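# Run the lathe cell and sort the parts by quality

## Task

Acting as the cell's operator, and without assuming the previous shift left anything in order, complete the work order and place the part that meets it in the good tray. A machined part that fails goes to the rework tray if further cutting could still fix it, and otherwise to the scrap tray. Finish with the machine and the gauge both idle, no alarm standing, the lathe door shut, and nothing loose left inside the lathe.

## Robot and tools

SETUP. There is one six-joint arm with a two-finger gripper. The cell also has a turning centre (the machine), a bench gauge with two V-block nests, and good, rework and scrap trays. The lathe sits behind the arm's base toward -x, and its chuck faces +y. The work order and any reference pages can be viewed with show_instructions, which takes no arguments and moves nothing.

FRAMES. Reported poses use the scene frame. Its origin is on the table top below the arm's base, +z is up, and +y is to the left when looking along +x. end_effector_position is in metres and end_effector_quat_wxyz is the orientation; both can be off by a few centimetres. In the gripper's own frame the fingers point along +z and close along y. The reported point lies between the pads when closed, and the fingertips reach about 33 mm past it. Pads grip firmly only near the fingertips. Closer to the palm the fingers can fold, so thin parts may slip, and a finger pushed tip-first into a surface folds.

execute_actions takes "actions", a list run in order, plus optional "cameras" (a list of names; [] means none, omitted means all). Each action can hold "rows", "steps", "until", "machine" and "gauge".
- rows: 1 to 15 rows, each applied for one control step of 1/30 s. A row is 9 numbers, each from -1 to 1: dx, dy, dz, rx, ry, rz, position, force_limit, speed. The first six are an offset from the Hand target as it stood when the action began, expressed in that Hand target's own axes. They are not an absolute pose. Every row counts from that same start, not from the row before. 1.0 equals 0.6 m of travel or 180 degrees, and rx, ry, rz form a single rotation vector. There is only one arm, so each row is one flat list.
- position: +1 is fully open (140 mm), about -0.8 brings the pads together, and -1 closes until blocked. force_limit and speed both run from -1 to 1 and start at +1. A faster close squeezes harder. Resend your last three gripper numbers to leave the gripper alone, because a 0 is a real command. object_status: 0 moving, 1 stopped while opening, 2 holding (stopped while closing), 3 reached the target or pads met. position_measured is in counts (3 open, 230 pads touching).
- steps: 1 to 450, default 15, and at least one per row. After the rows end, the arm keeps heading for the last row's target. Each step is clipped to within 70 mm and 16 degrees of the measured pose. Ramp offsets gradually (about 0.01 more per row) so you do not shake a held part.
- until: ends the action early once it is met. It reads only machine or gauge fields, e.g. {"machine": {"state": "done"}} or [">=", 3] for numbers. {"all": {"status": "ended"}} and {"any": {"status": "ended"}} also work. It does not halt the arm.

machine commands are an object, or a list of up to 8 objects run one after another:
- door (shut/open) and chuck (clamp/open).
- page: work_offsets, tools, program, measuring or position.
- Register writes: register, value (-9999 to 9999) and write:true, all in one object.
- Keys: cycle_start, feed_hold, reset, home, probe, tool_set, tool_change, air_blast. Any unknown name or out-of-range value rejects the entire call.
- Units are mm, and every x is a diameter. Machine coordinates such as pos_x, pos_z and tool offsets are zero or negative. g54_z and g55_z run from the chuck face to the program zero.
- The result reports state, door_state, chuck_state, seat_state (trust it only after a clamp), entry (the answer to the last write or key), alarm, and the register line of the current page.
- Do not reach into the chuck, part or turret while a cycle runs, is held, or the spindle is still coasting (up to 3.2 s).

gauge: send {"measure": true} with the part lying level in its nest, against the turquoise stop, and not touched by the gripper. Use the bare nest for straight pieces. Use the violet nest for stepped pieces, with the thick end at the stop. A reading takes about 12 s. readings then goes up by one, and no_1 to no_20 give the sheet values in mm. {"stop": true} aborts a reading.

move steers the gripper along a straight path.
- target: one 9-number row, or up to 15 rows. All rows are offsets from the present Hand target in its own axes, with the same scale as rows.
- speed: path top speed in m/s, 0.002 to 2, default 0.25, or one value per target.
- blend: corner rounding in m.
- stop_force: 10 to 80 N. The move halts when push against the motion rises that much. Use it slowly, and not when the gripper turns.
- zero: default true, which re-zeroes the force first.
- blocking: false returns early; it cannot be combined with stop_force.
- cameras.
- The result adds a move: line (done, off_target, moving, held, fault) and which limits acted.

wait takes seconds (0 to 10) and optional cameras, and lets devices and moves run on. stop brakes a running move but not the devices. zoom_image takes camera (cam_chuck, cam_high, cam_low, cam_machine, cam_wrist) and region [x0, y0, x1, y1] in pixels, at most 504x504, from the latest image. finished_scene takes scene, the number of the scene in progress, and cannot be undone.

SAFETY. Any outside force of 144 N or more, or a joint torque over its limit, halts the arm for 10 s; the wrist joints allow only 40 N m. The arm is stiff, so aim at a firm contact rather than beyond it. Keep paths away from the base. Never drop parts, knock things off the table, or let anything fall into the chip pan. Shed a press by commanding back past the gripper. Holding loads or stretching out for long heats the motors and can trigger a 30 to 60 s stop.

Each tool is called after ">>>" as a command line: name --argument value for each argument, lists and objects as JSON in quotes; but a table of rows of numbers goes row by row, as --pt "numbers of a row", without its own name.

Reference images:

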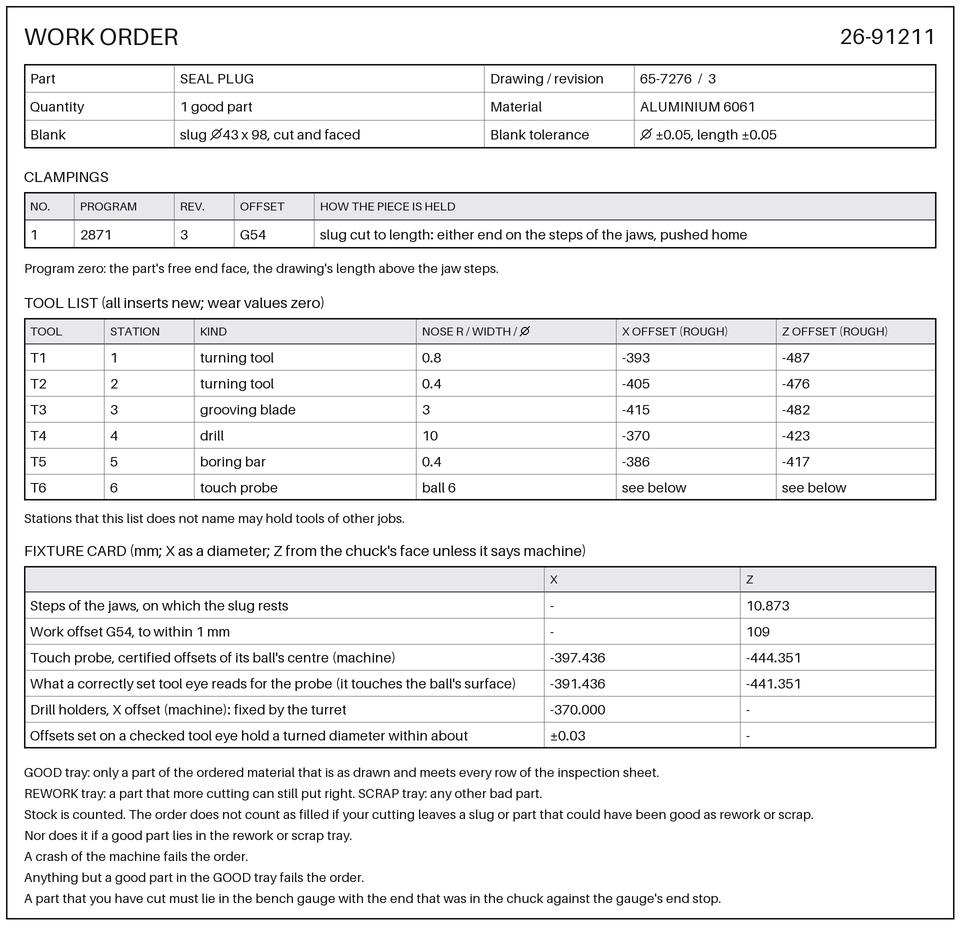

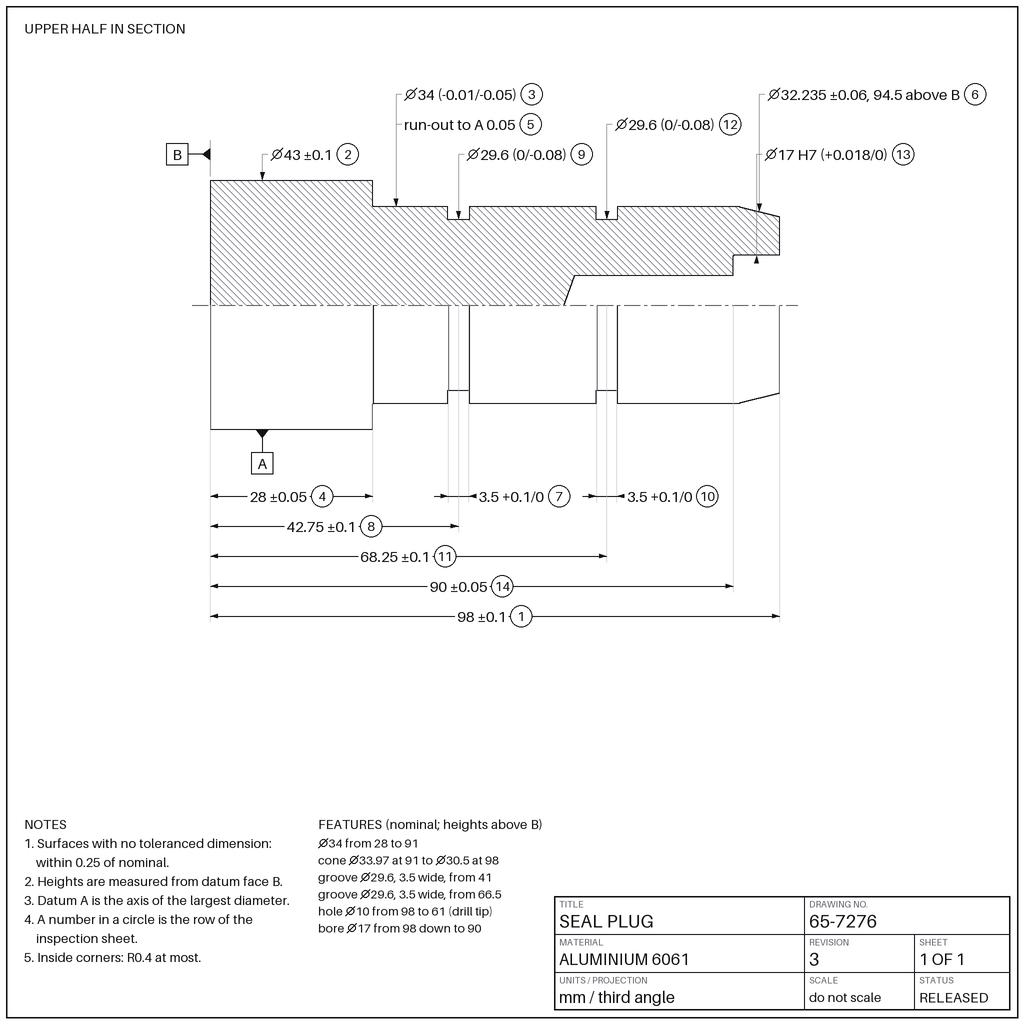

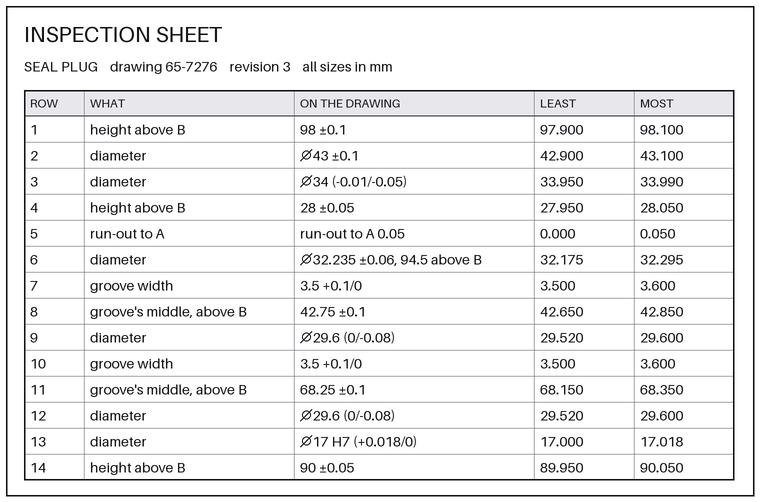

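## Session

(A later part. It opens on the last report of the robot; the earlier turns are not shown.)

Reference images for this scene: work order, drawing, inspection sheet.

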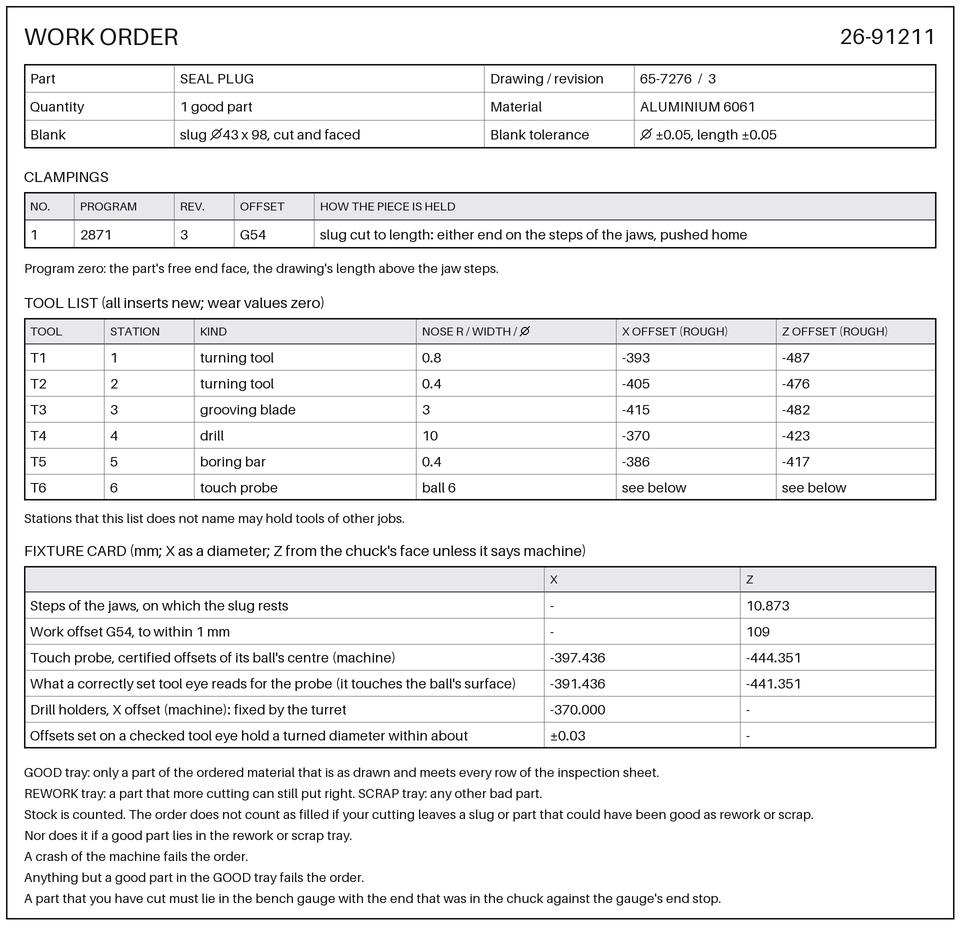

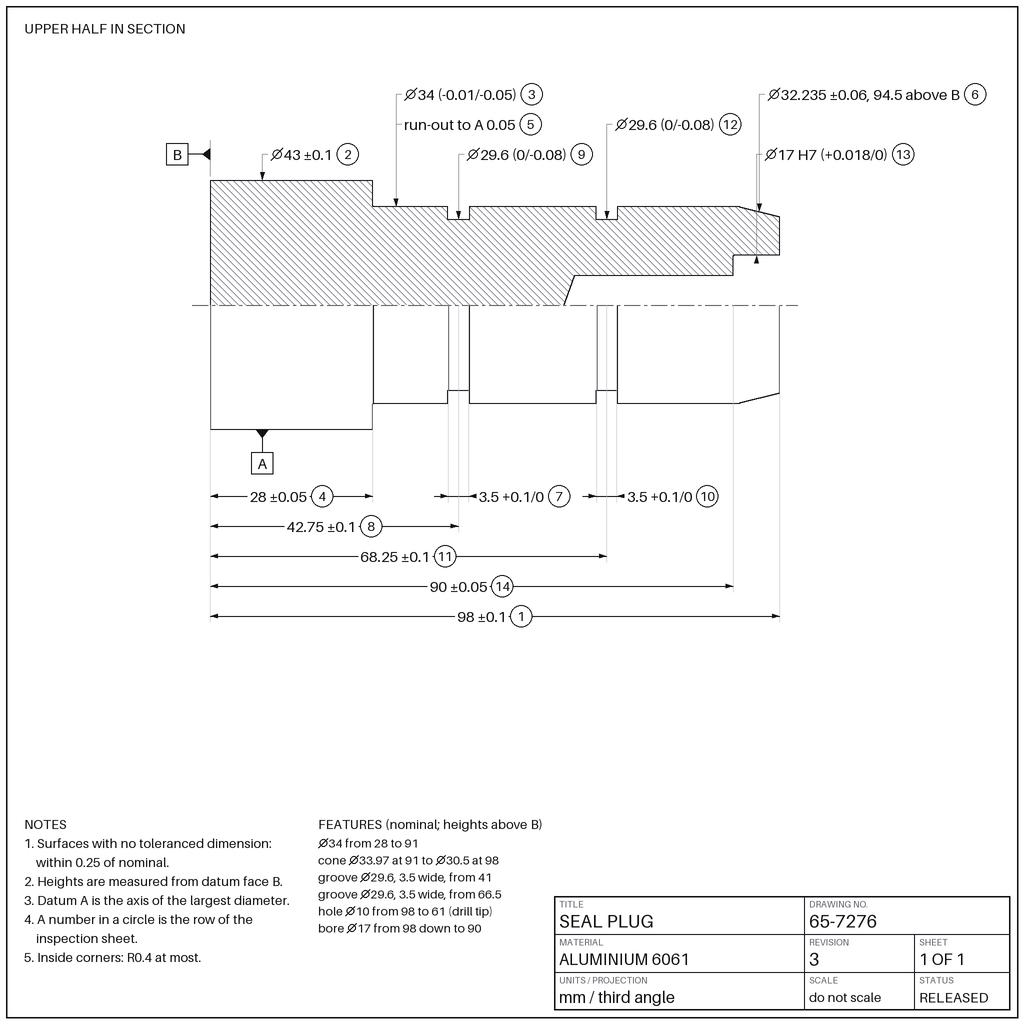

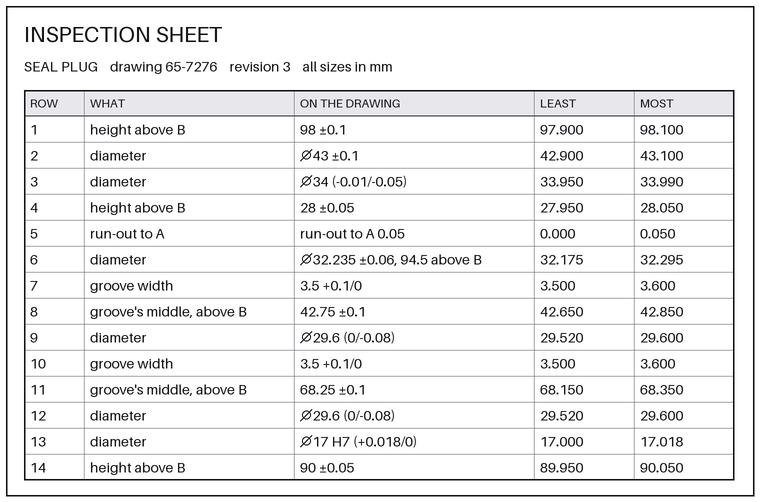

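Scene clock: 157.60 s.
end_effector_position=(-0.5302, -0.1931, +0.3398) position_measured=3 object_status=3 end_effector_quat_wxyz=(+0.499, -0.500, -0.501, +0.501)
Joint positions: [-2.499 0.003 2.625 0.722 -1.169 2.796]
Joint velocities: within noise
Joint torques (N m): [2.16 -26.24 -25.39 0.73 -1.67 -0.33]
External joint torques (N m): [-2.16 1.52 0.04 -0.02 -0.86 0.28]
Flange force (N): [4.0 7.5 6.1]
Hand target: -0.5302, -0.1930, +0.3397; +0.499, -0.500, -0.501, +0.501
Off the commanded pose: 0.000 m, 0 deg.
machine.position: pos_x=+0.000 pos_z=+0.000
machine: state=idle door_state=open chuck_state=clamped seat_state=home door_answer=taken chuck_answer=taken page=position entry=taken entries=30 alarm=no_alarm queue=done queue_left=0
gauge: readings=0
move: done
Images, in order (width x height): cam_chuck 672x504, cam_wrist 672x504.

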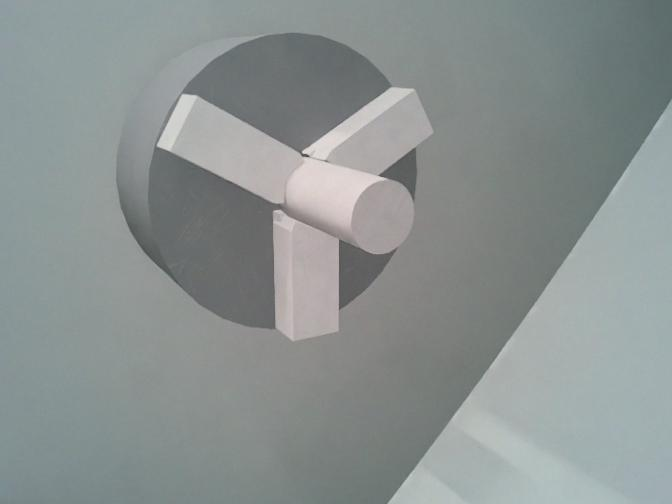

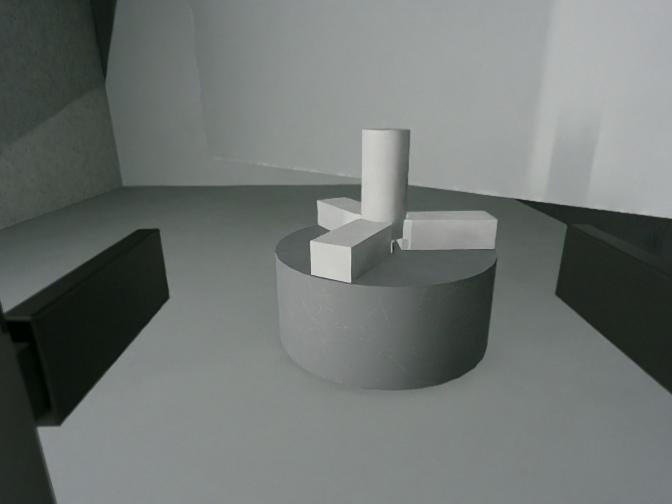

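>>> move --target '[-0.045,0.05,0.18,0,0,0,1,1,1]' --speed 0.15 --cameras '["cam_wrist","cam_chuck","cam_machine"]'

Scene clock: 159.43 s.
end_effector_position=(-0.6381, -0.2204, +0.3097) position_measured=3 object_status=3 end_effector_quat_wxyz=(+0.499, -0.500, -0.501, +0.501)
Joint positions: [-2.617 0.216 2.474 0.584 -1.185 2.884]
Joint velocities: within noise
Joint torques (N m): [2.3 -46.64 -22.77 0.92 -1.68 -0.36]
External joint torques (N m): [-2.05 2.6 -0.05 -0.02 -0.92 0.31]
Flange force (N): [2.9 8.8 4.7]
Hand target: -0.6381, -0.2204, +0.3096; +0.499, -0.500, -0.501, +0.501
Off the commanded pose: 0.000 m, 0 deg.
machine.position: pos_x=+0.000 pos_z=+0.000
machine: state=idle door_state=open chuck_state=clamped seat_state=home door_answer=taken chuck_answer=taken page=position entry=taken entries=30 alarm=no_alarm queue=done queue_left=0
gauge: readings=0
move: done
Images, in order (width x height): cam_chuck 672x504, cam_machine 672x504, cam_wrist 672x504.

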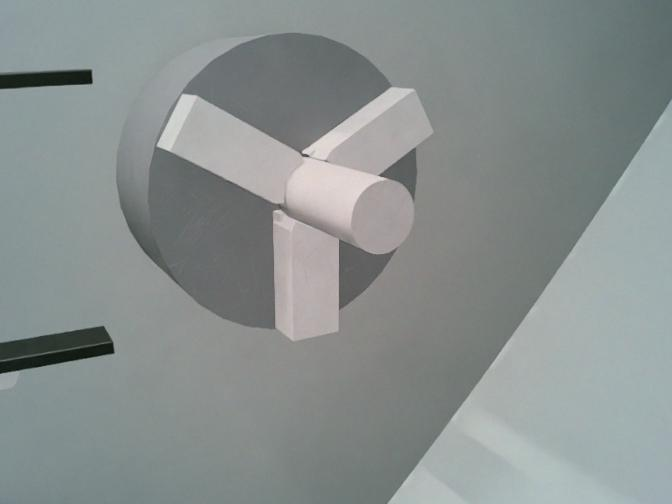

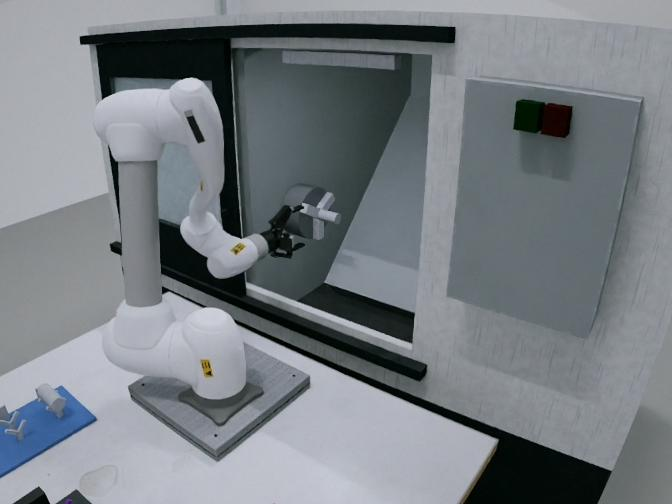

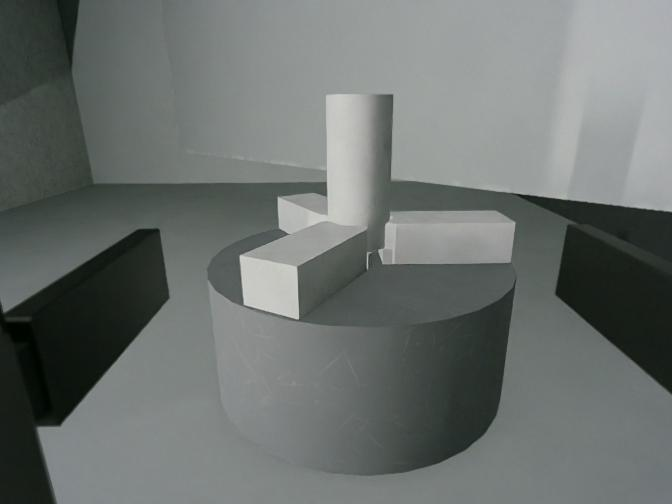

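>>> move --target '[0.042,0,0.125,0,0,0,1,1,1]' --speed 0.1 --cameras '["cam_wrist","cam_chuck"]'

Scene clock: 162.90 s.
end_effector_position=(-0.7132, -0.1955, +0.3096) position_measured=3 object_status=3 end_effector_quat_wxyz=(+0.499, -0.500, -0.501, +0.501)
Joint positions: [-2.757 0.273 2.383 0.442 -1.124 2.926]
Joint velocities: within noise
Joint torques (N m): [1.71 -53.2 -23.55 1.25 -1.69 -0.34]
External joint torques (N m): [-1.23 2.47 -0.2 0.01 -0.93 0.29]
Flange force (N): [1.3 7.5 3.2]
Hand target: -0.7132, -0.1955, +0.3096; +0.499, -0.500, -0.501, +0.501
Off the commanded pose: 0.000 m, 0 deg.
machine.position: pos_x=+0.000 pos_z=+0.000
machine: state=idle door_state=open chuck_state=clamped seat_state=home door_answer=taken chuck_answer=taken page=position entry=taken entries=30 alarm=no_alarm queue=done queue_left=0
gauge: readings=0
move: done
Images, in order (width x height): cam_chuck 672x504, cam_wrist 672x504.

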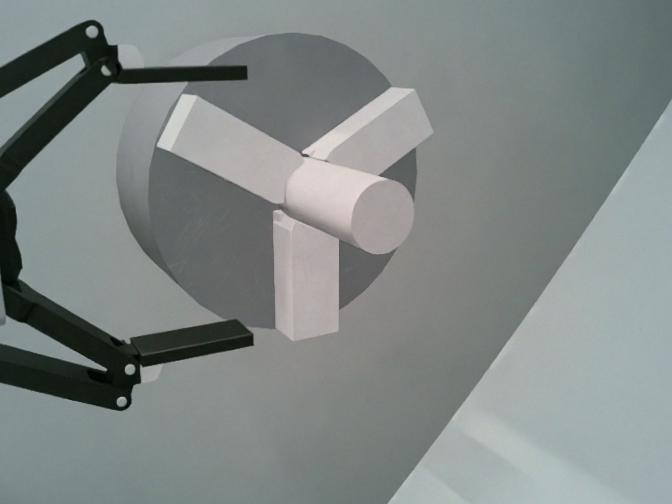

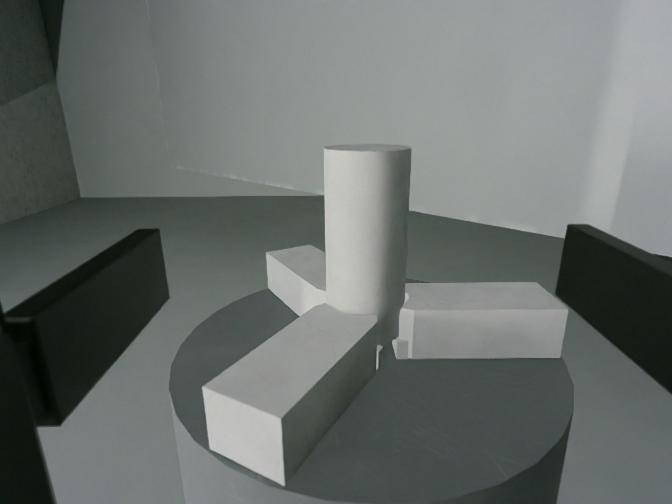

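>>> move --target '[0,0.0035,0.083,0,0,0,1,1,1]' --speed 0.1 --cameras '["cam_wrist","cam_chuck"]'

Scene clock: 173.57 s.
end_effector_position=(-0.7166, -0.1961, +0.3089) position_measured=3 object_status=3 end_effector_quat_wxyz=(+0.498, -0.499, -0.502, +0.501)
Joint positions: [-2.761 0.277 2.378 0.436 -1.121 2.926]
Joint velocities: within noise
Joint torques (N m): [-8.11 -30.47 -46.06 9.94 -1.69 -0.25]
External joint torques (N m): [8.47 -20.63 22.27 -8.65 -0.94 0.2]
External joint torques when the fault began: [23.3 -34.41 41.86 -17.79 -1.08 0.24]
Flange force (N): [31.5 -25.6 -57.0]
Flange force when the fault began (N): [44.7 -40.3 -107.6]
Hand target: -0.7166, -0.1961, +0.3089; +0.498, -0.499, -0.502, +0.501 (not the last commanded pose)
Tool commands: gripper/position=+1.0 gripper/force_limit=+1.0 gripper/speed=+1.0
Off the commanded pose: 0.046 m, 0 deg.
FORCE FAULT: contact force on the arm reached its limit, and the arm stopped for 10 seconds. The contact can be on any part of the arm, not only on its tool. The arm's remaining commands of this call were not run. The arm's target is now where it stood when the stop ended, not its last command. The arm accepts commands again.
machine.position: pos_x=+0.000 pos_z=+0.000
machine: state=idle door_state=open chuck_state=clamped seat_state=home door_answer=taken chuck_answer=taken page=position entry=taken entries=30 alarm=no_alarm queue=done queue_left=0
gauge: readings=0
move: fault
Images, in order (width x height): cam_chuck 672x504, cam_wrist 672x504.

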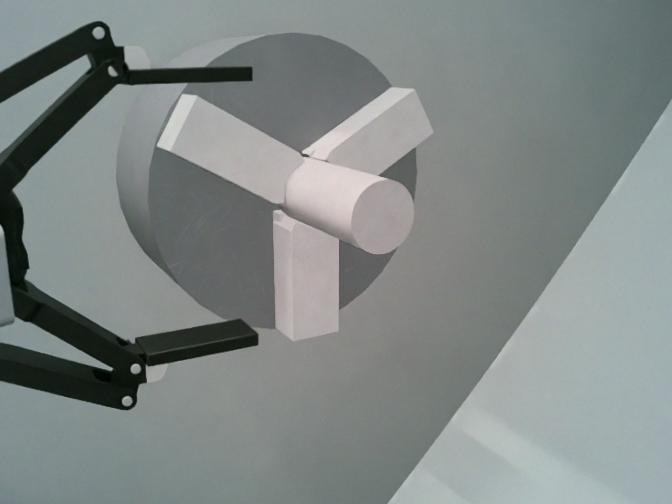

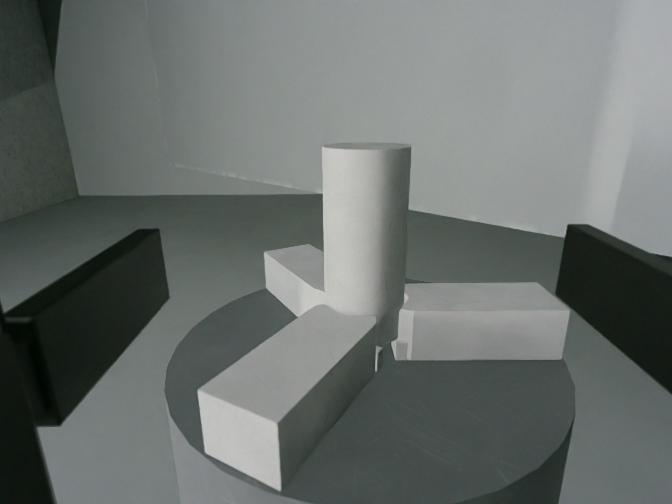

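>>> wait --seconds 0

>>> zoom_image --camera "cam_machine" --region '[80, 60, 380, 420]'

>>> zoom_image --camera "cam_low" --region '[380, 20, 650, 260]'

>>> zoom_image --camera "cam_high" --region '[120, 0, 400, 200]'

Scene clock: 173.87 s.
end_effector_position=(-0.7165, -0.1961, +0.3089) position_measured=3 object_status=3 end_effector_quat_wxyz=(+0.498, -0.499, -0.502, +0.501)
Joint positions: [-2.761 0.277 2.378 0.436 -1.121 2.926]
Joint velocities: within noise
Joint torques (N m): [-7.8 -34.9 -41.72 8.5 -1.68 -0.3]
External joint torques (N m): [8.25 -16.21 17.96 -7.23 -0.94 0.25]
Flange force (N): [22.8 -19.2 -46.7]
Hand target: -0.7166, -0.1961, +0.3089; +0.498, -0.499, -0.502, +0.501 (not the last commanded pose)
Tool commands: gripper/position=+1.0 gripper/force_limit=+1.0 gripper/speed=+1.0
Off the commanded pose: 0.046 m, 0 deg.
machine.position: pos_x=+0.000 pos_z=+0.000
machine: state=idle door_state=open chuck_state=clamped seat_state=home door_answer=taken chuck_answer=taken page=position entry=taken entries=30 alarm=no_alarm queue=done queue_left=0
gauge: readings=0

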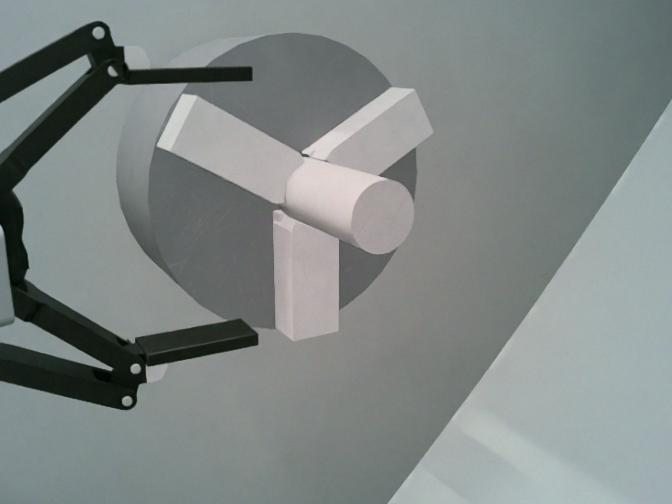

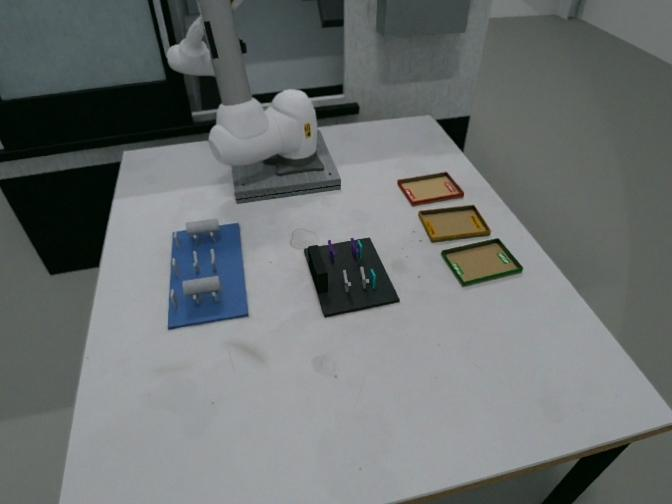

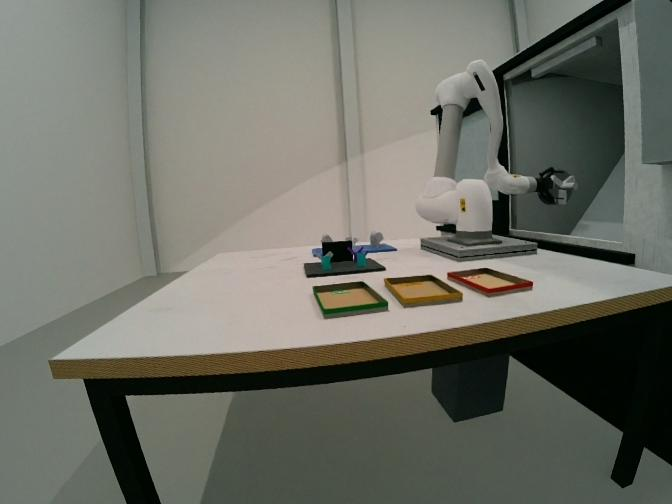

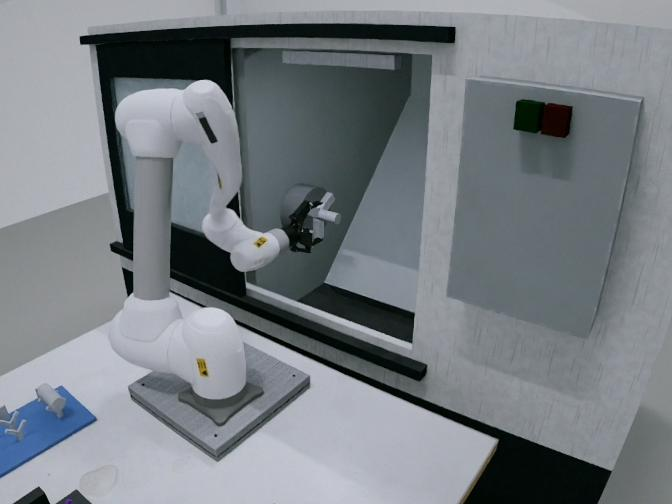

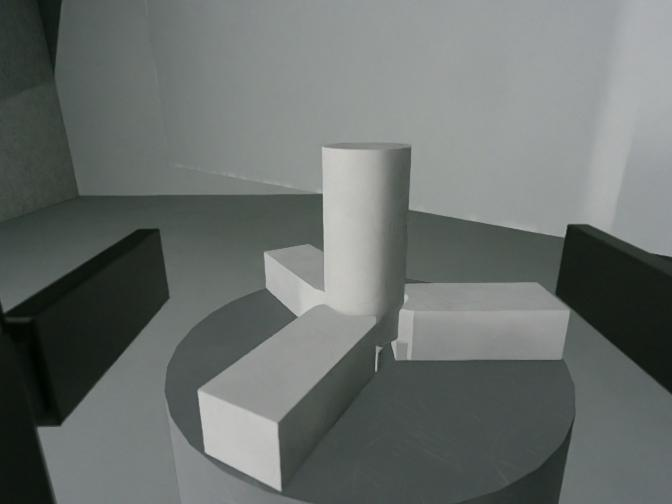

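Scaled by 1.400 from the camera's 672x504 image, which has a finer 960x720 frame.

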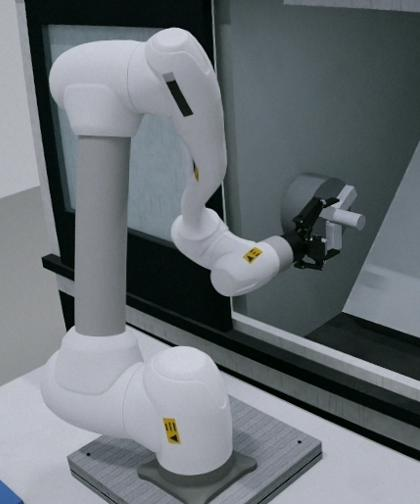

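Scaled by 1.867 from the camera's 672x504 image, which has a finer 960x720 frame.

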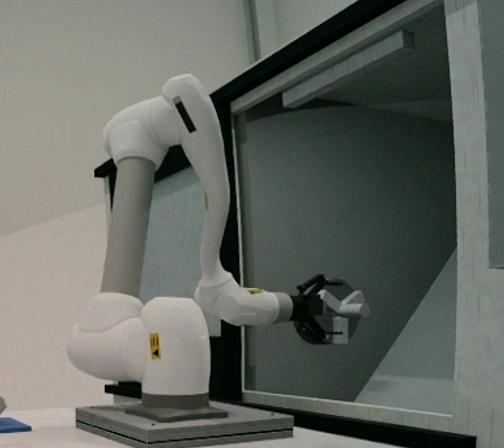

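Scaled by 1.800 from the camera's 672x504 image, which has a finer 960x720 frame.

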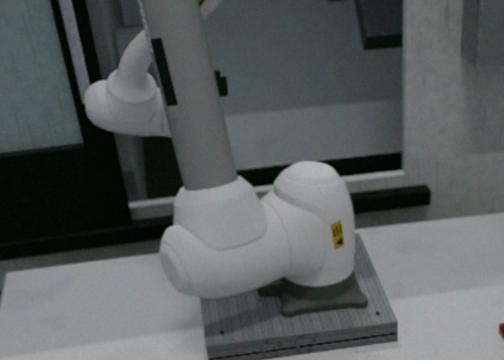

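>>> move --pt "-0.0273 -0.1517 -0.4443 0 0 0 1 1 1" --pt "-0.1265 -0.235 -0.694 0 0 0 1 1 1" --speed '[0.15,0.25]' --blend 0.04 --cameras '["cam_machine"]'

Scene clock: 177.97 s.
end_effector_position=(-0.3000, -0.2696, +0.4506) position_measured=3 object_status=3 end_effector_quat_wxyz=(+0.498, -0.499, -0.502, +0.501)
Joint positions: [-1.594 -0.256 2.519 1.564 -1.558 2.246]
Joint velocities: within noise
Joint torques (N m): [1.18 -9.15 -34.79 -2.06 -0.81 -0.29]
External joint torques (N m): [-1.56 1.5 -0.28 0 -0.87 0.24]
Flange force (N): [-3.8 3.0 2.9]
Hand target: -0.3000, -0.2696, +0.4506; +0.498, -0.499, -0.502, +0.501
Off the commanded pose: 0.000 m, 0 deg.
machine.position: pos_x=+0.000 pos_z=+0.000
machine: state=idle door_state=open chuck_state=clamped seat_state=home door_answer=taken chuck_answer=taken page=position entry=taken entries=30 alarm=no_alarm queue=done queue_left=0
gauge: readings=0
move: done
Images, in order (width x height): cam_machine 672x504.

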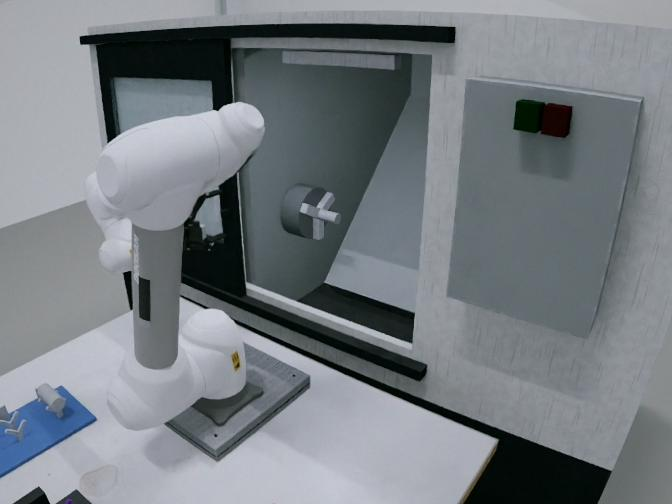

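>>> move --target '[-0.183,0.05,-0.467,-0.5,0,0,1,1,1]' --speed 0.3 --cameras '[]'

>>> move --target '[0,0,0,0,0,-0.5,1,1,1]' --speed 0.5 --cameras '["cam_machine","cam_wrist"]'

Scene clock: 181.57 s.
end_effector_position=(-0.0191, -0.3777, +0.4210) position_measured=3 object_status=3 end_effector_quat_wxyz=(+0.000, +0.705, +0.709, +0.001)
Joint positions: [-1.727 -0.276 1.941 3.142 -1.492 1.424]
Joint velocities: within noise
Joint torques (N m): [0.77 -13.71 -41.29 -4.28 0.74 -0.31]
External joint torques (N m): [-1.12 1.68 -0.1 0.02 -0.8 0.31]
Flange force (N): [-2.3 -2.2 -1.4]
Hand target: -0.0191, -0.3777, +0.4209; +0.000, +0.705, +0.709, +0.001
Off the commanded pose: 0.000 m, 0 deg.
machine.position: pos_x=+0.000 pos_z=+0.000
machine: state=idle door_state=open chuck_state=clamped seat_state=home door_answer=taken chuck_answer=taken page=position entry=taken entries=30 alarm=no_alarm queue=done queue_left=0
gauge: readings=0
move: done
No camera images: "cameras" was empty.

Scene clock: 183.70 s.
end_effector_position=(-0.0191, -0.3777, +0.4209) position_measured=3 object_status=3 end_effector_quat_wxyz=(+0.001, -0.003, +1.000, +0.000)
Joint positions: [-1.727 -0.276 1.941 3.142 -1.492 -0.146]
Joint velocities: within noise
Joint torques (N m): [1.06 -13.97 -41.32 -4.21 0.85 -0.25]
External joint torques (N m): [-1.45 1.86 -0.14 -0.1 -0.86 0.25]
Flange force (N): [3.2 -2.5 -1.6]
Hand target: -0.0191, -0.3777, +0.4209; +0.001, -0.003, +1.000, +0.000
Off the commanded pose: 0.000 m, 0 deg.
machine.position: pos_x=+0.000 pos_z=+0.000
machine: state=idle door_state=open chuck_state=clamped seat_state=home door_answer=taken chuck_answer=taken page=position entry=taken entries=30 alarm=no_alarm queue=done queue_left=0
gauge: readings=0
move: done
Images, in order (width x height): cam_machine 672x504, cam_wrist 672x504.

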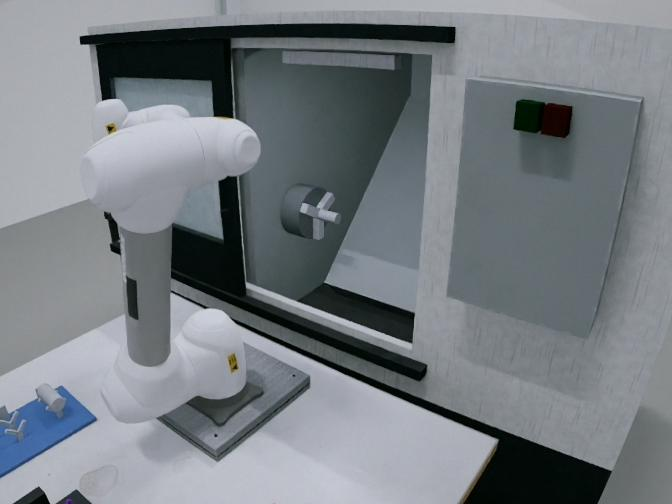

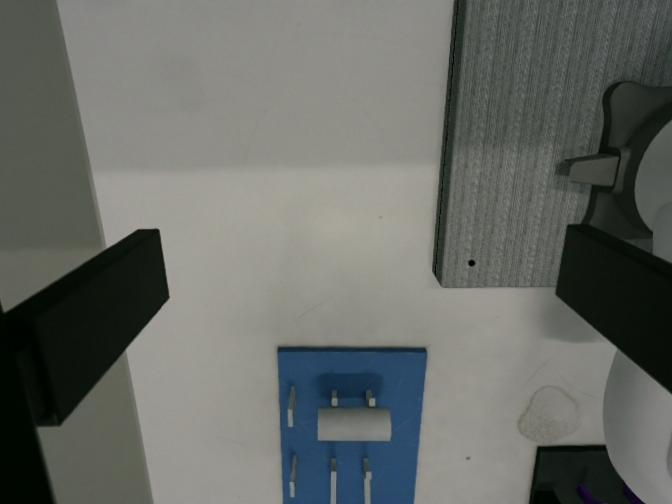

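>>> move --pt "-0.0073 0.1468 -0.05 0 0 0 1 1 1" --pt "0.238 0.2295 -0.05 0 0 0.172 1 1 1" --pt "0.406 0.425 -0.05 0 0 0.344 1 1 1" --speed 0.25 --blend 0.03

Scene clock: 187.27 s.
end_effector_position=(-0.2642, -0.1242, +0.4507) position_measured=3 object_status=3 end_effector_quat_wxyz=(+0.000, +0.512, +0.859, +0.001)
Joint positions: [-2.8 -0.438 1.98 3.127 -1.607 -0.139]
Joint velocities: within noise
Joint torques (N m): [1.18 1.41 -41.44 -4.3 0.93 -0.13]
External joint torques (N m): [-1.42 1.16 -0.11 -0.02 -0.93 0.13]
Flange force (N): [4.3 -0.8 -1.9]
Hand target: -0.2643, -0.1242, +0.4507; +0.001, +0.512, +0.859, +0.001
Off the commanded pose: 0.000 m, 0 deg.
machine.position: pos_x=+0.000 pos_z=+0.000
machine: state=idle door_state=open chuck_state=clamped seat_state=home door_answer=taken chuck_answer=taken page=position entry=taken entries=30 alarm=no_alarm queue=done queue_left=0
gauge: readings=0
move: done

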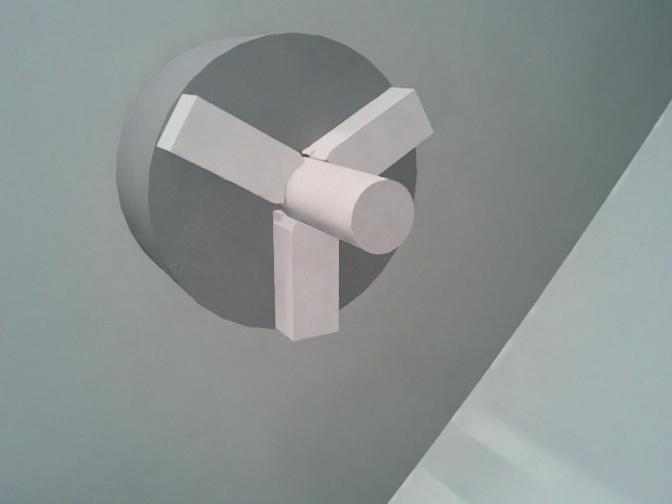

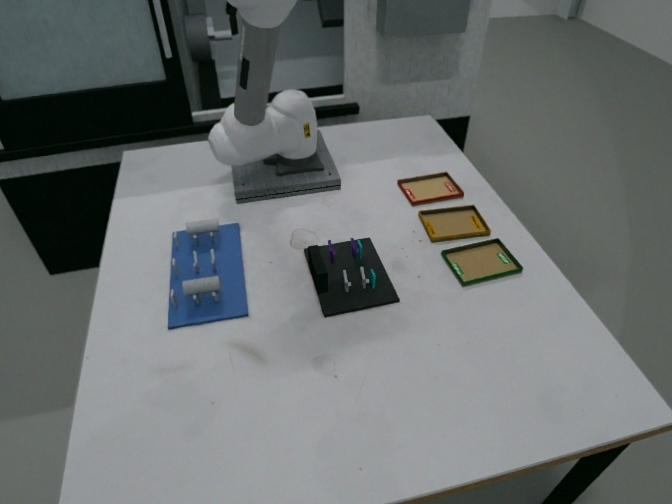

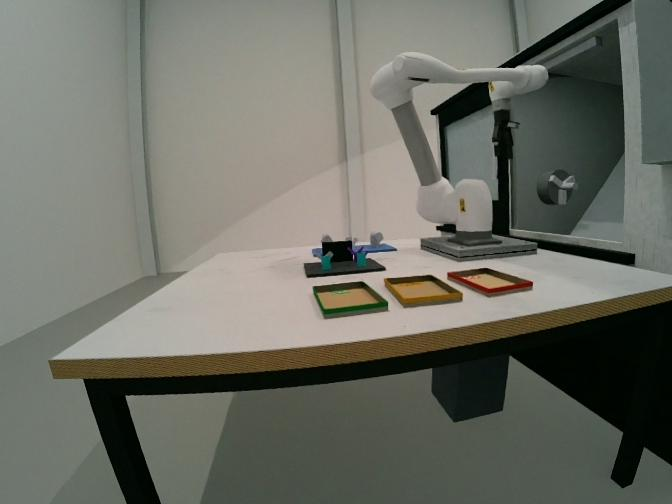

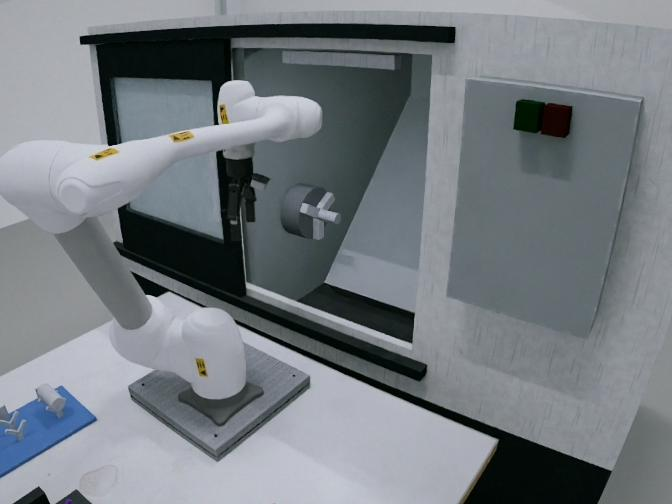

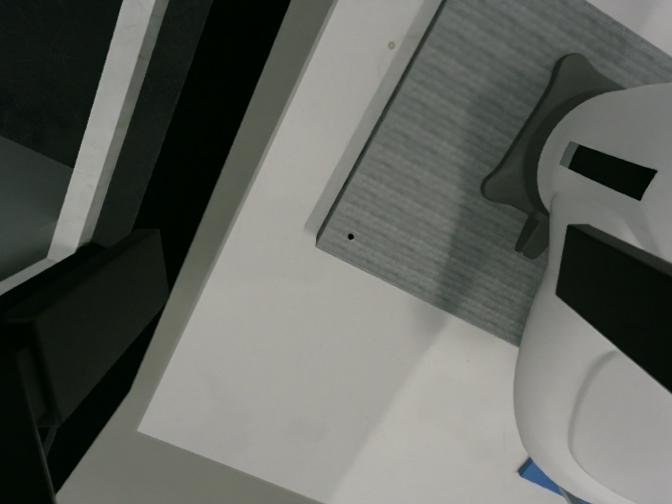

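>>> move --target '[0,0,0,0,0,0.0442,1,1,1]' --cameras '[]'

>>> move --target '[0,-0.433,-0.083,0.5,0,0,1,1,1]' --speed 0.3 --cameras '["cam_machine","cam_low","cam_wrist"]'

Scene clock: 190.50 s.
end_effector_position=(-0.2643, -0.1242, +0.4507) position_measured=3 object_status=3 end_effector_quat_wxyz=(+0.000, +0.570, +0.822, +0.001)
Joint positions: [-2.8 -0.438 1.98 3.127 -1.607 -0.001]
Joint velocities: within noise
Joint torques (N m): [1.05 2.07 -41.57 -4.27 0.87 -0.25]
External joint torques (N m): [-1.29 0.55 0.03 -0.04 -0.88 0.25]
Flange force (N): [3.5 -0.2 -1.5]
Hand target: -0.2643, -0.1242, +0.4507; +0.000, +0.570, +0.822, +0.001
Off the commanded pose: 0.000 m, 0 deg.
machine.position: pos_x=+0.000 pos_z=+0.000
machine: state=idle door_state=open chuck_state=clamped seat_state=home door_answer=taken chuck_answer=taken page=position entry=taken entries=30 alarm=no_alarm queue=done queue_left=0
gauge: readings=0
move: done
No camera images: "cameras" was empty.

Scene clock: 193.73 s.
end_effector_position=(-0.5077, -0.2151, +0.5001) position_measured=3 object_status=3 end_effector_quat_wxyz=(-0.403, +0.404, +0.581, -0.580)
Joint positions: [-2.818 -0.457 2.514 3.101 0.479 0.021]
Joint velocities: within noise
Joint torques (N m): [1.5 5.78 -39.56 -3.92 3.61 -0.29]
External joint torques (N m): [-1.72 0.45 -0.12 0.12 -0.93 0.24]
Flange force (N): [0.0 0.0 0.0]
Hand target: -0.5077, -0.2151, +0.5001; -0.403, +0.404, +0.581, -0.580
Off the commanded pose: 0.000 m, 0 deg.
machine.position: pos_x=+0.000 pos_z=+0.000
machine: state=idle door_state=open chuck_state=clamped seat_state=home door_answer=taken chuck_answer=taken page=position entry=taken entries=30 alarm=no_alarm queue=done queue_left=0
gauge: readings=0
move: done
Images, in order (width x height): cam_low 672x504, cam_machine 672x504, cam_wrist 672x504.

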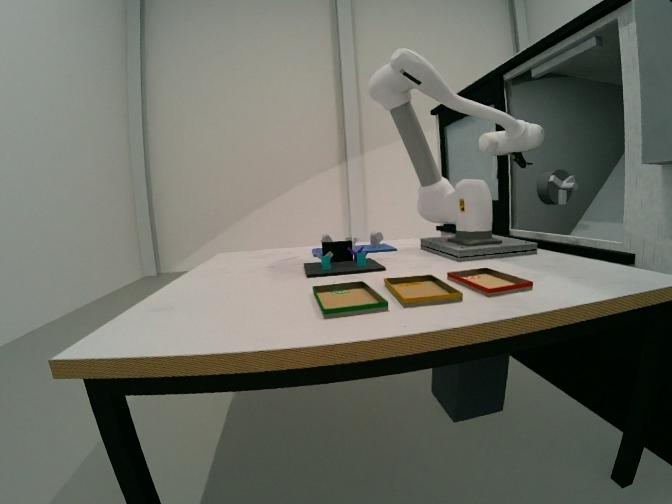

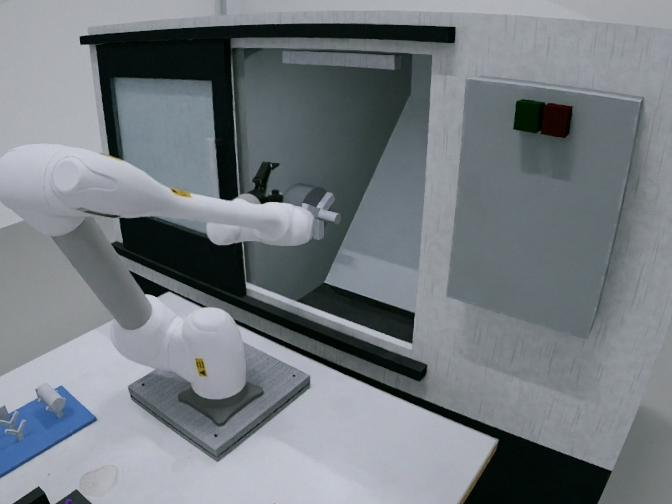

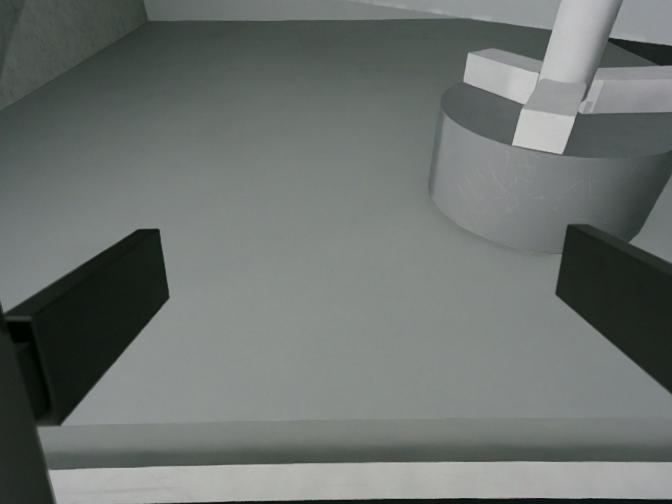

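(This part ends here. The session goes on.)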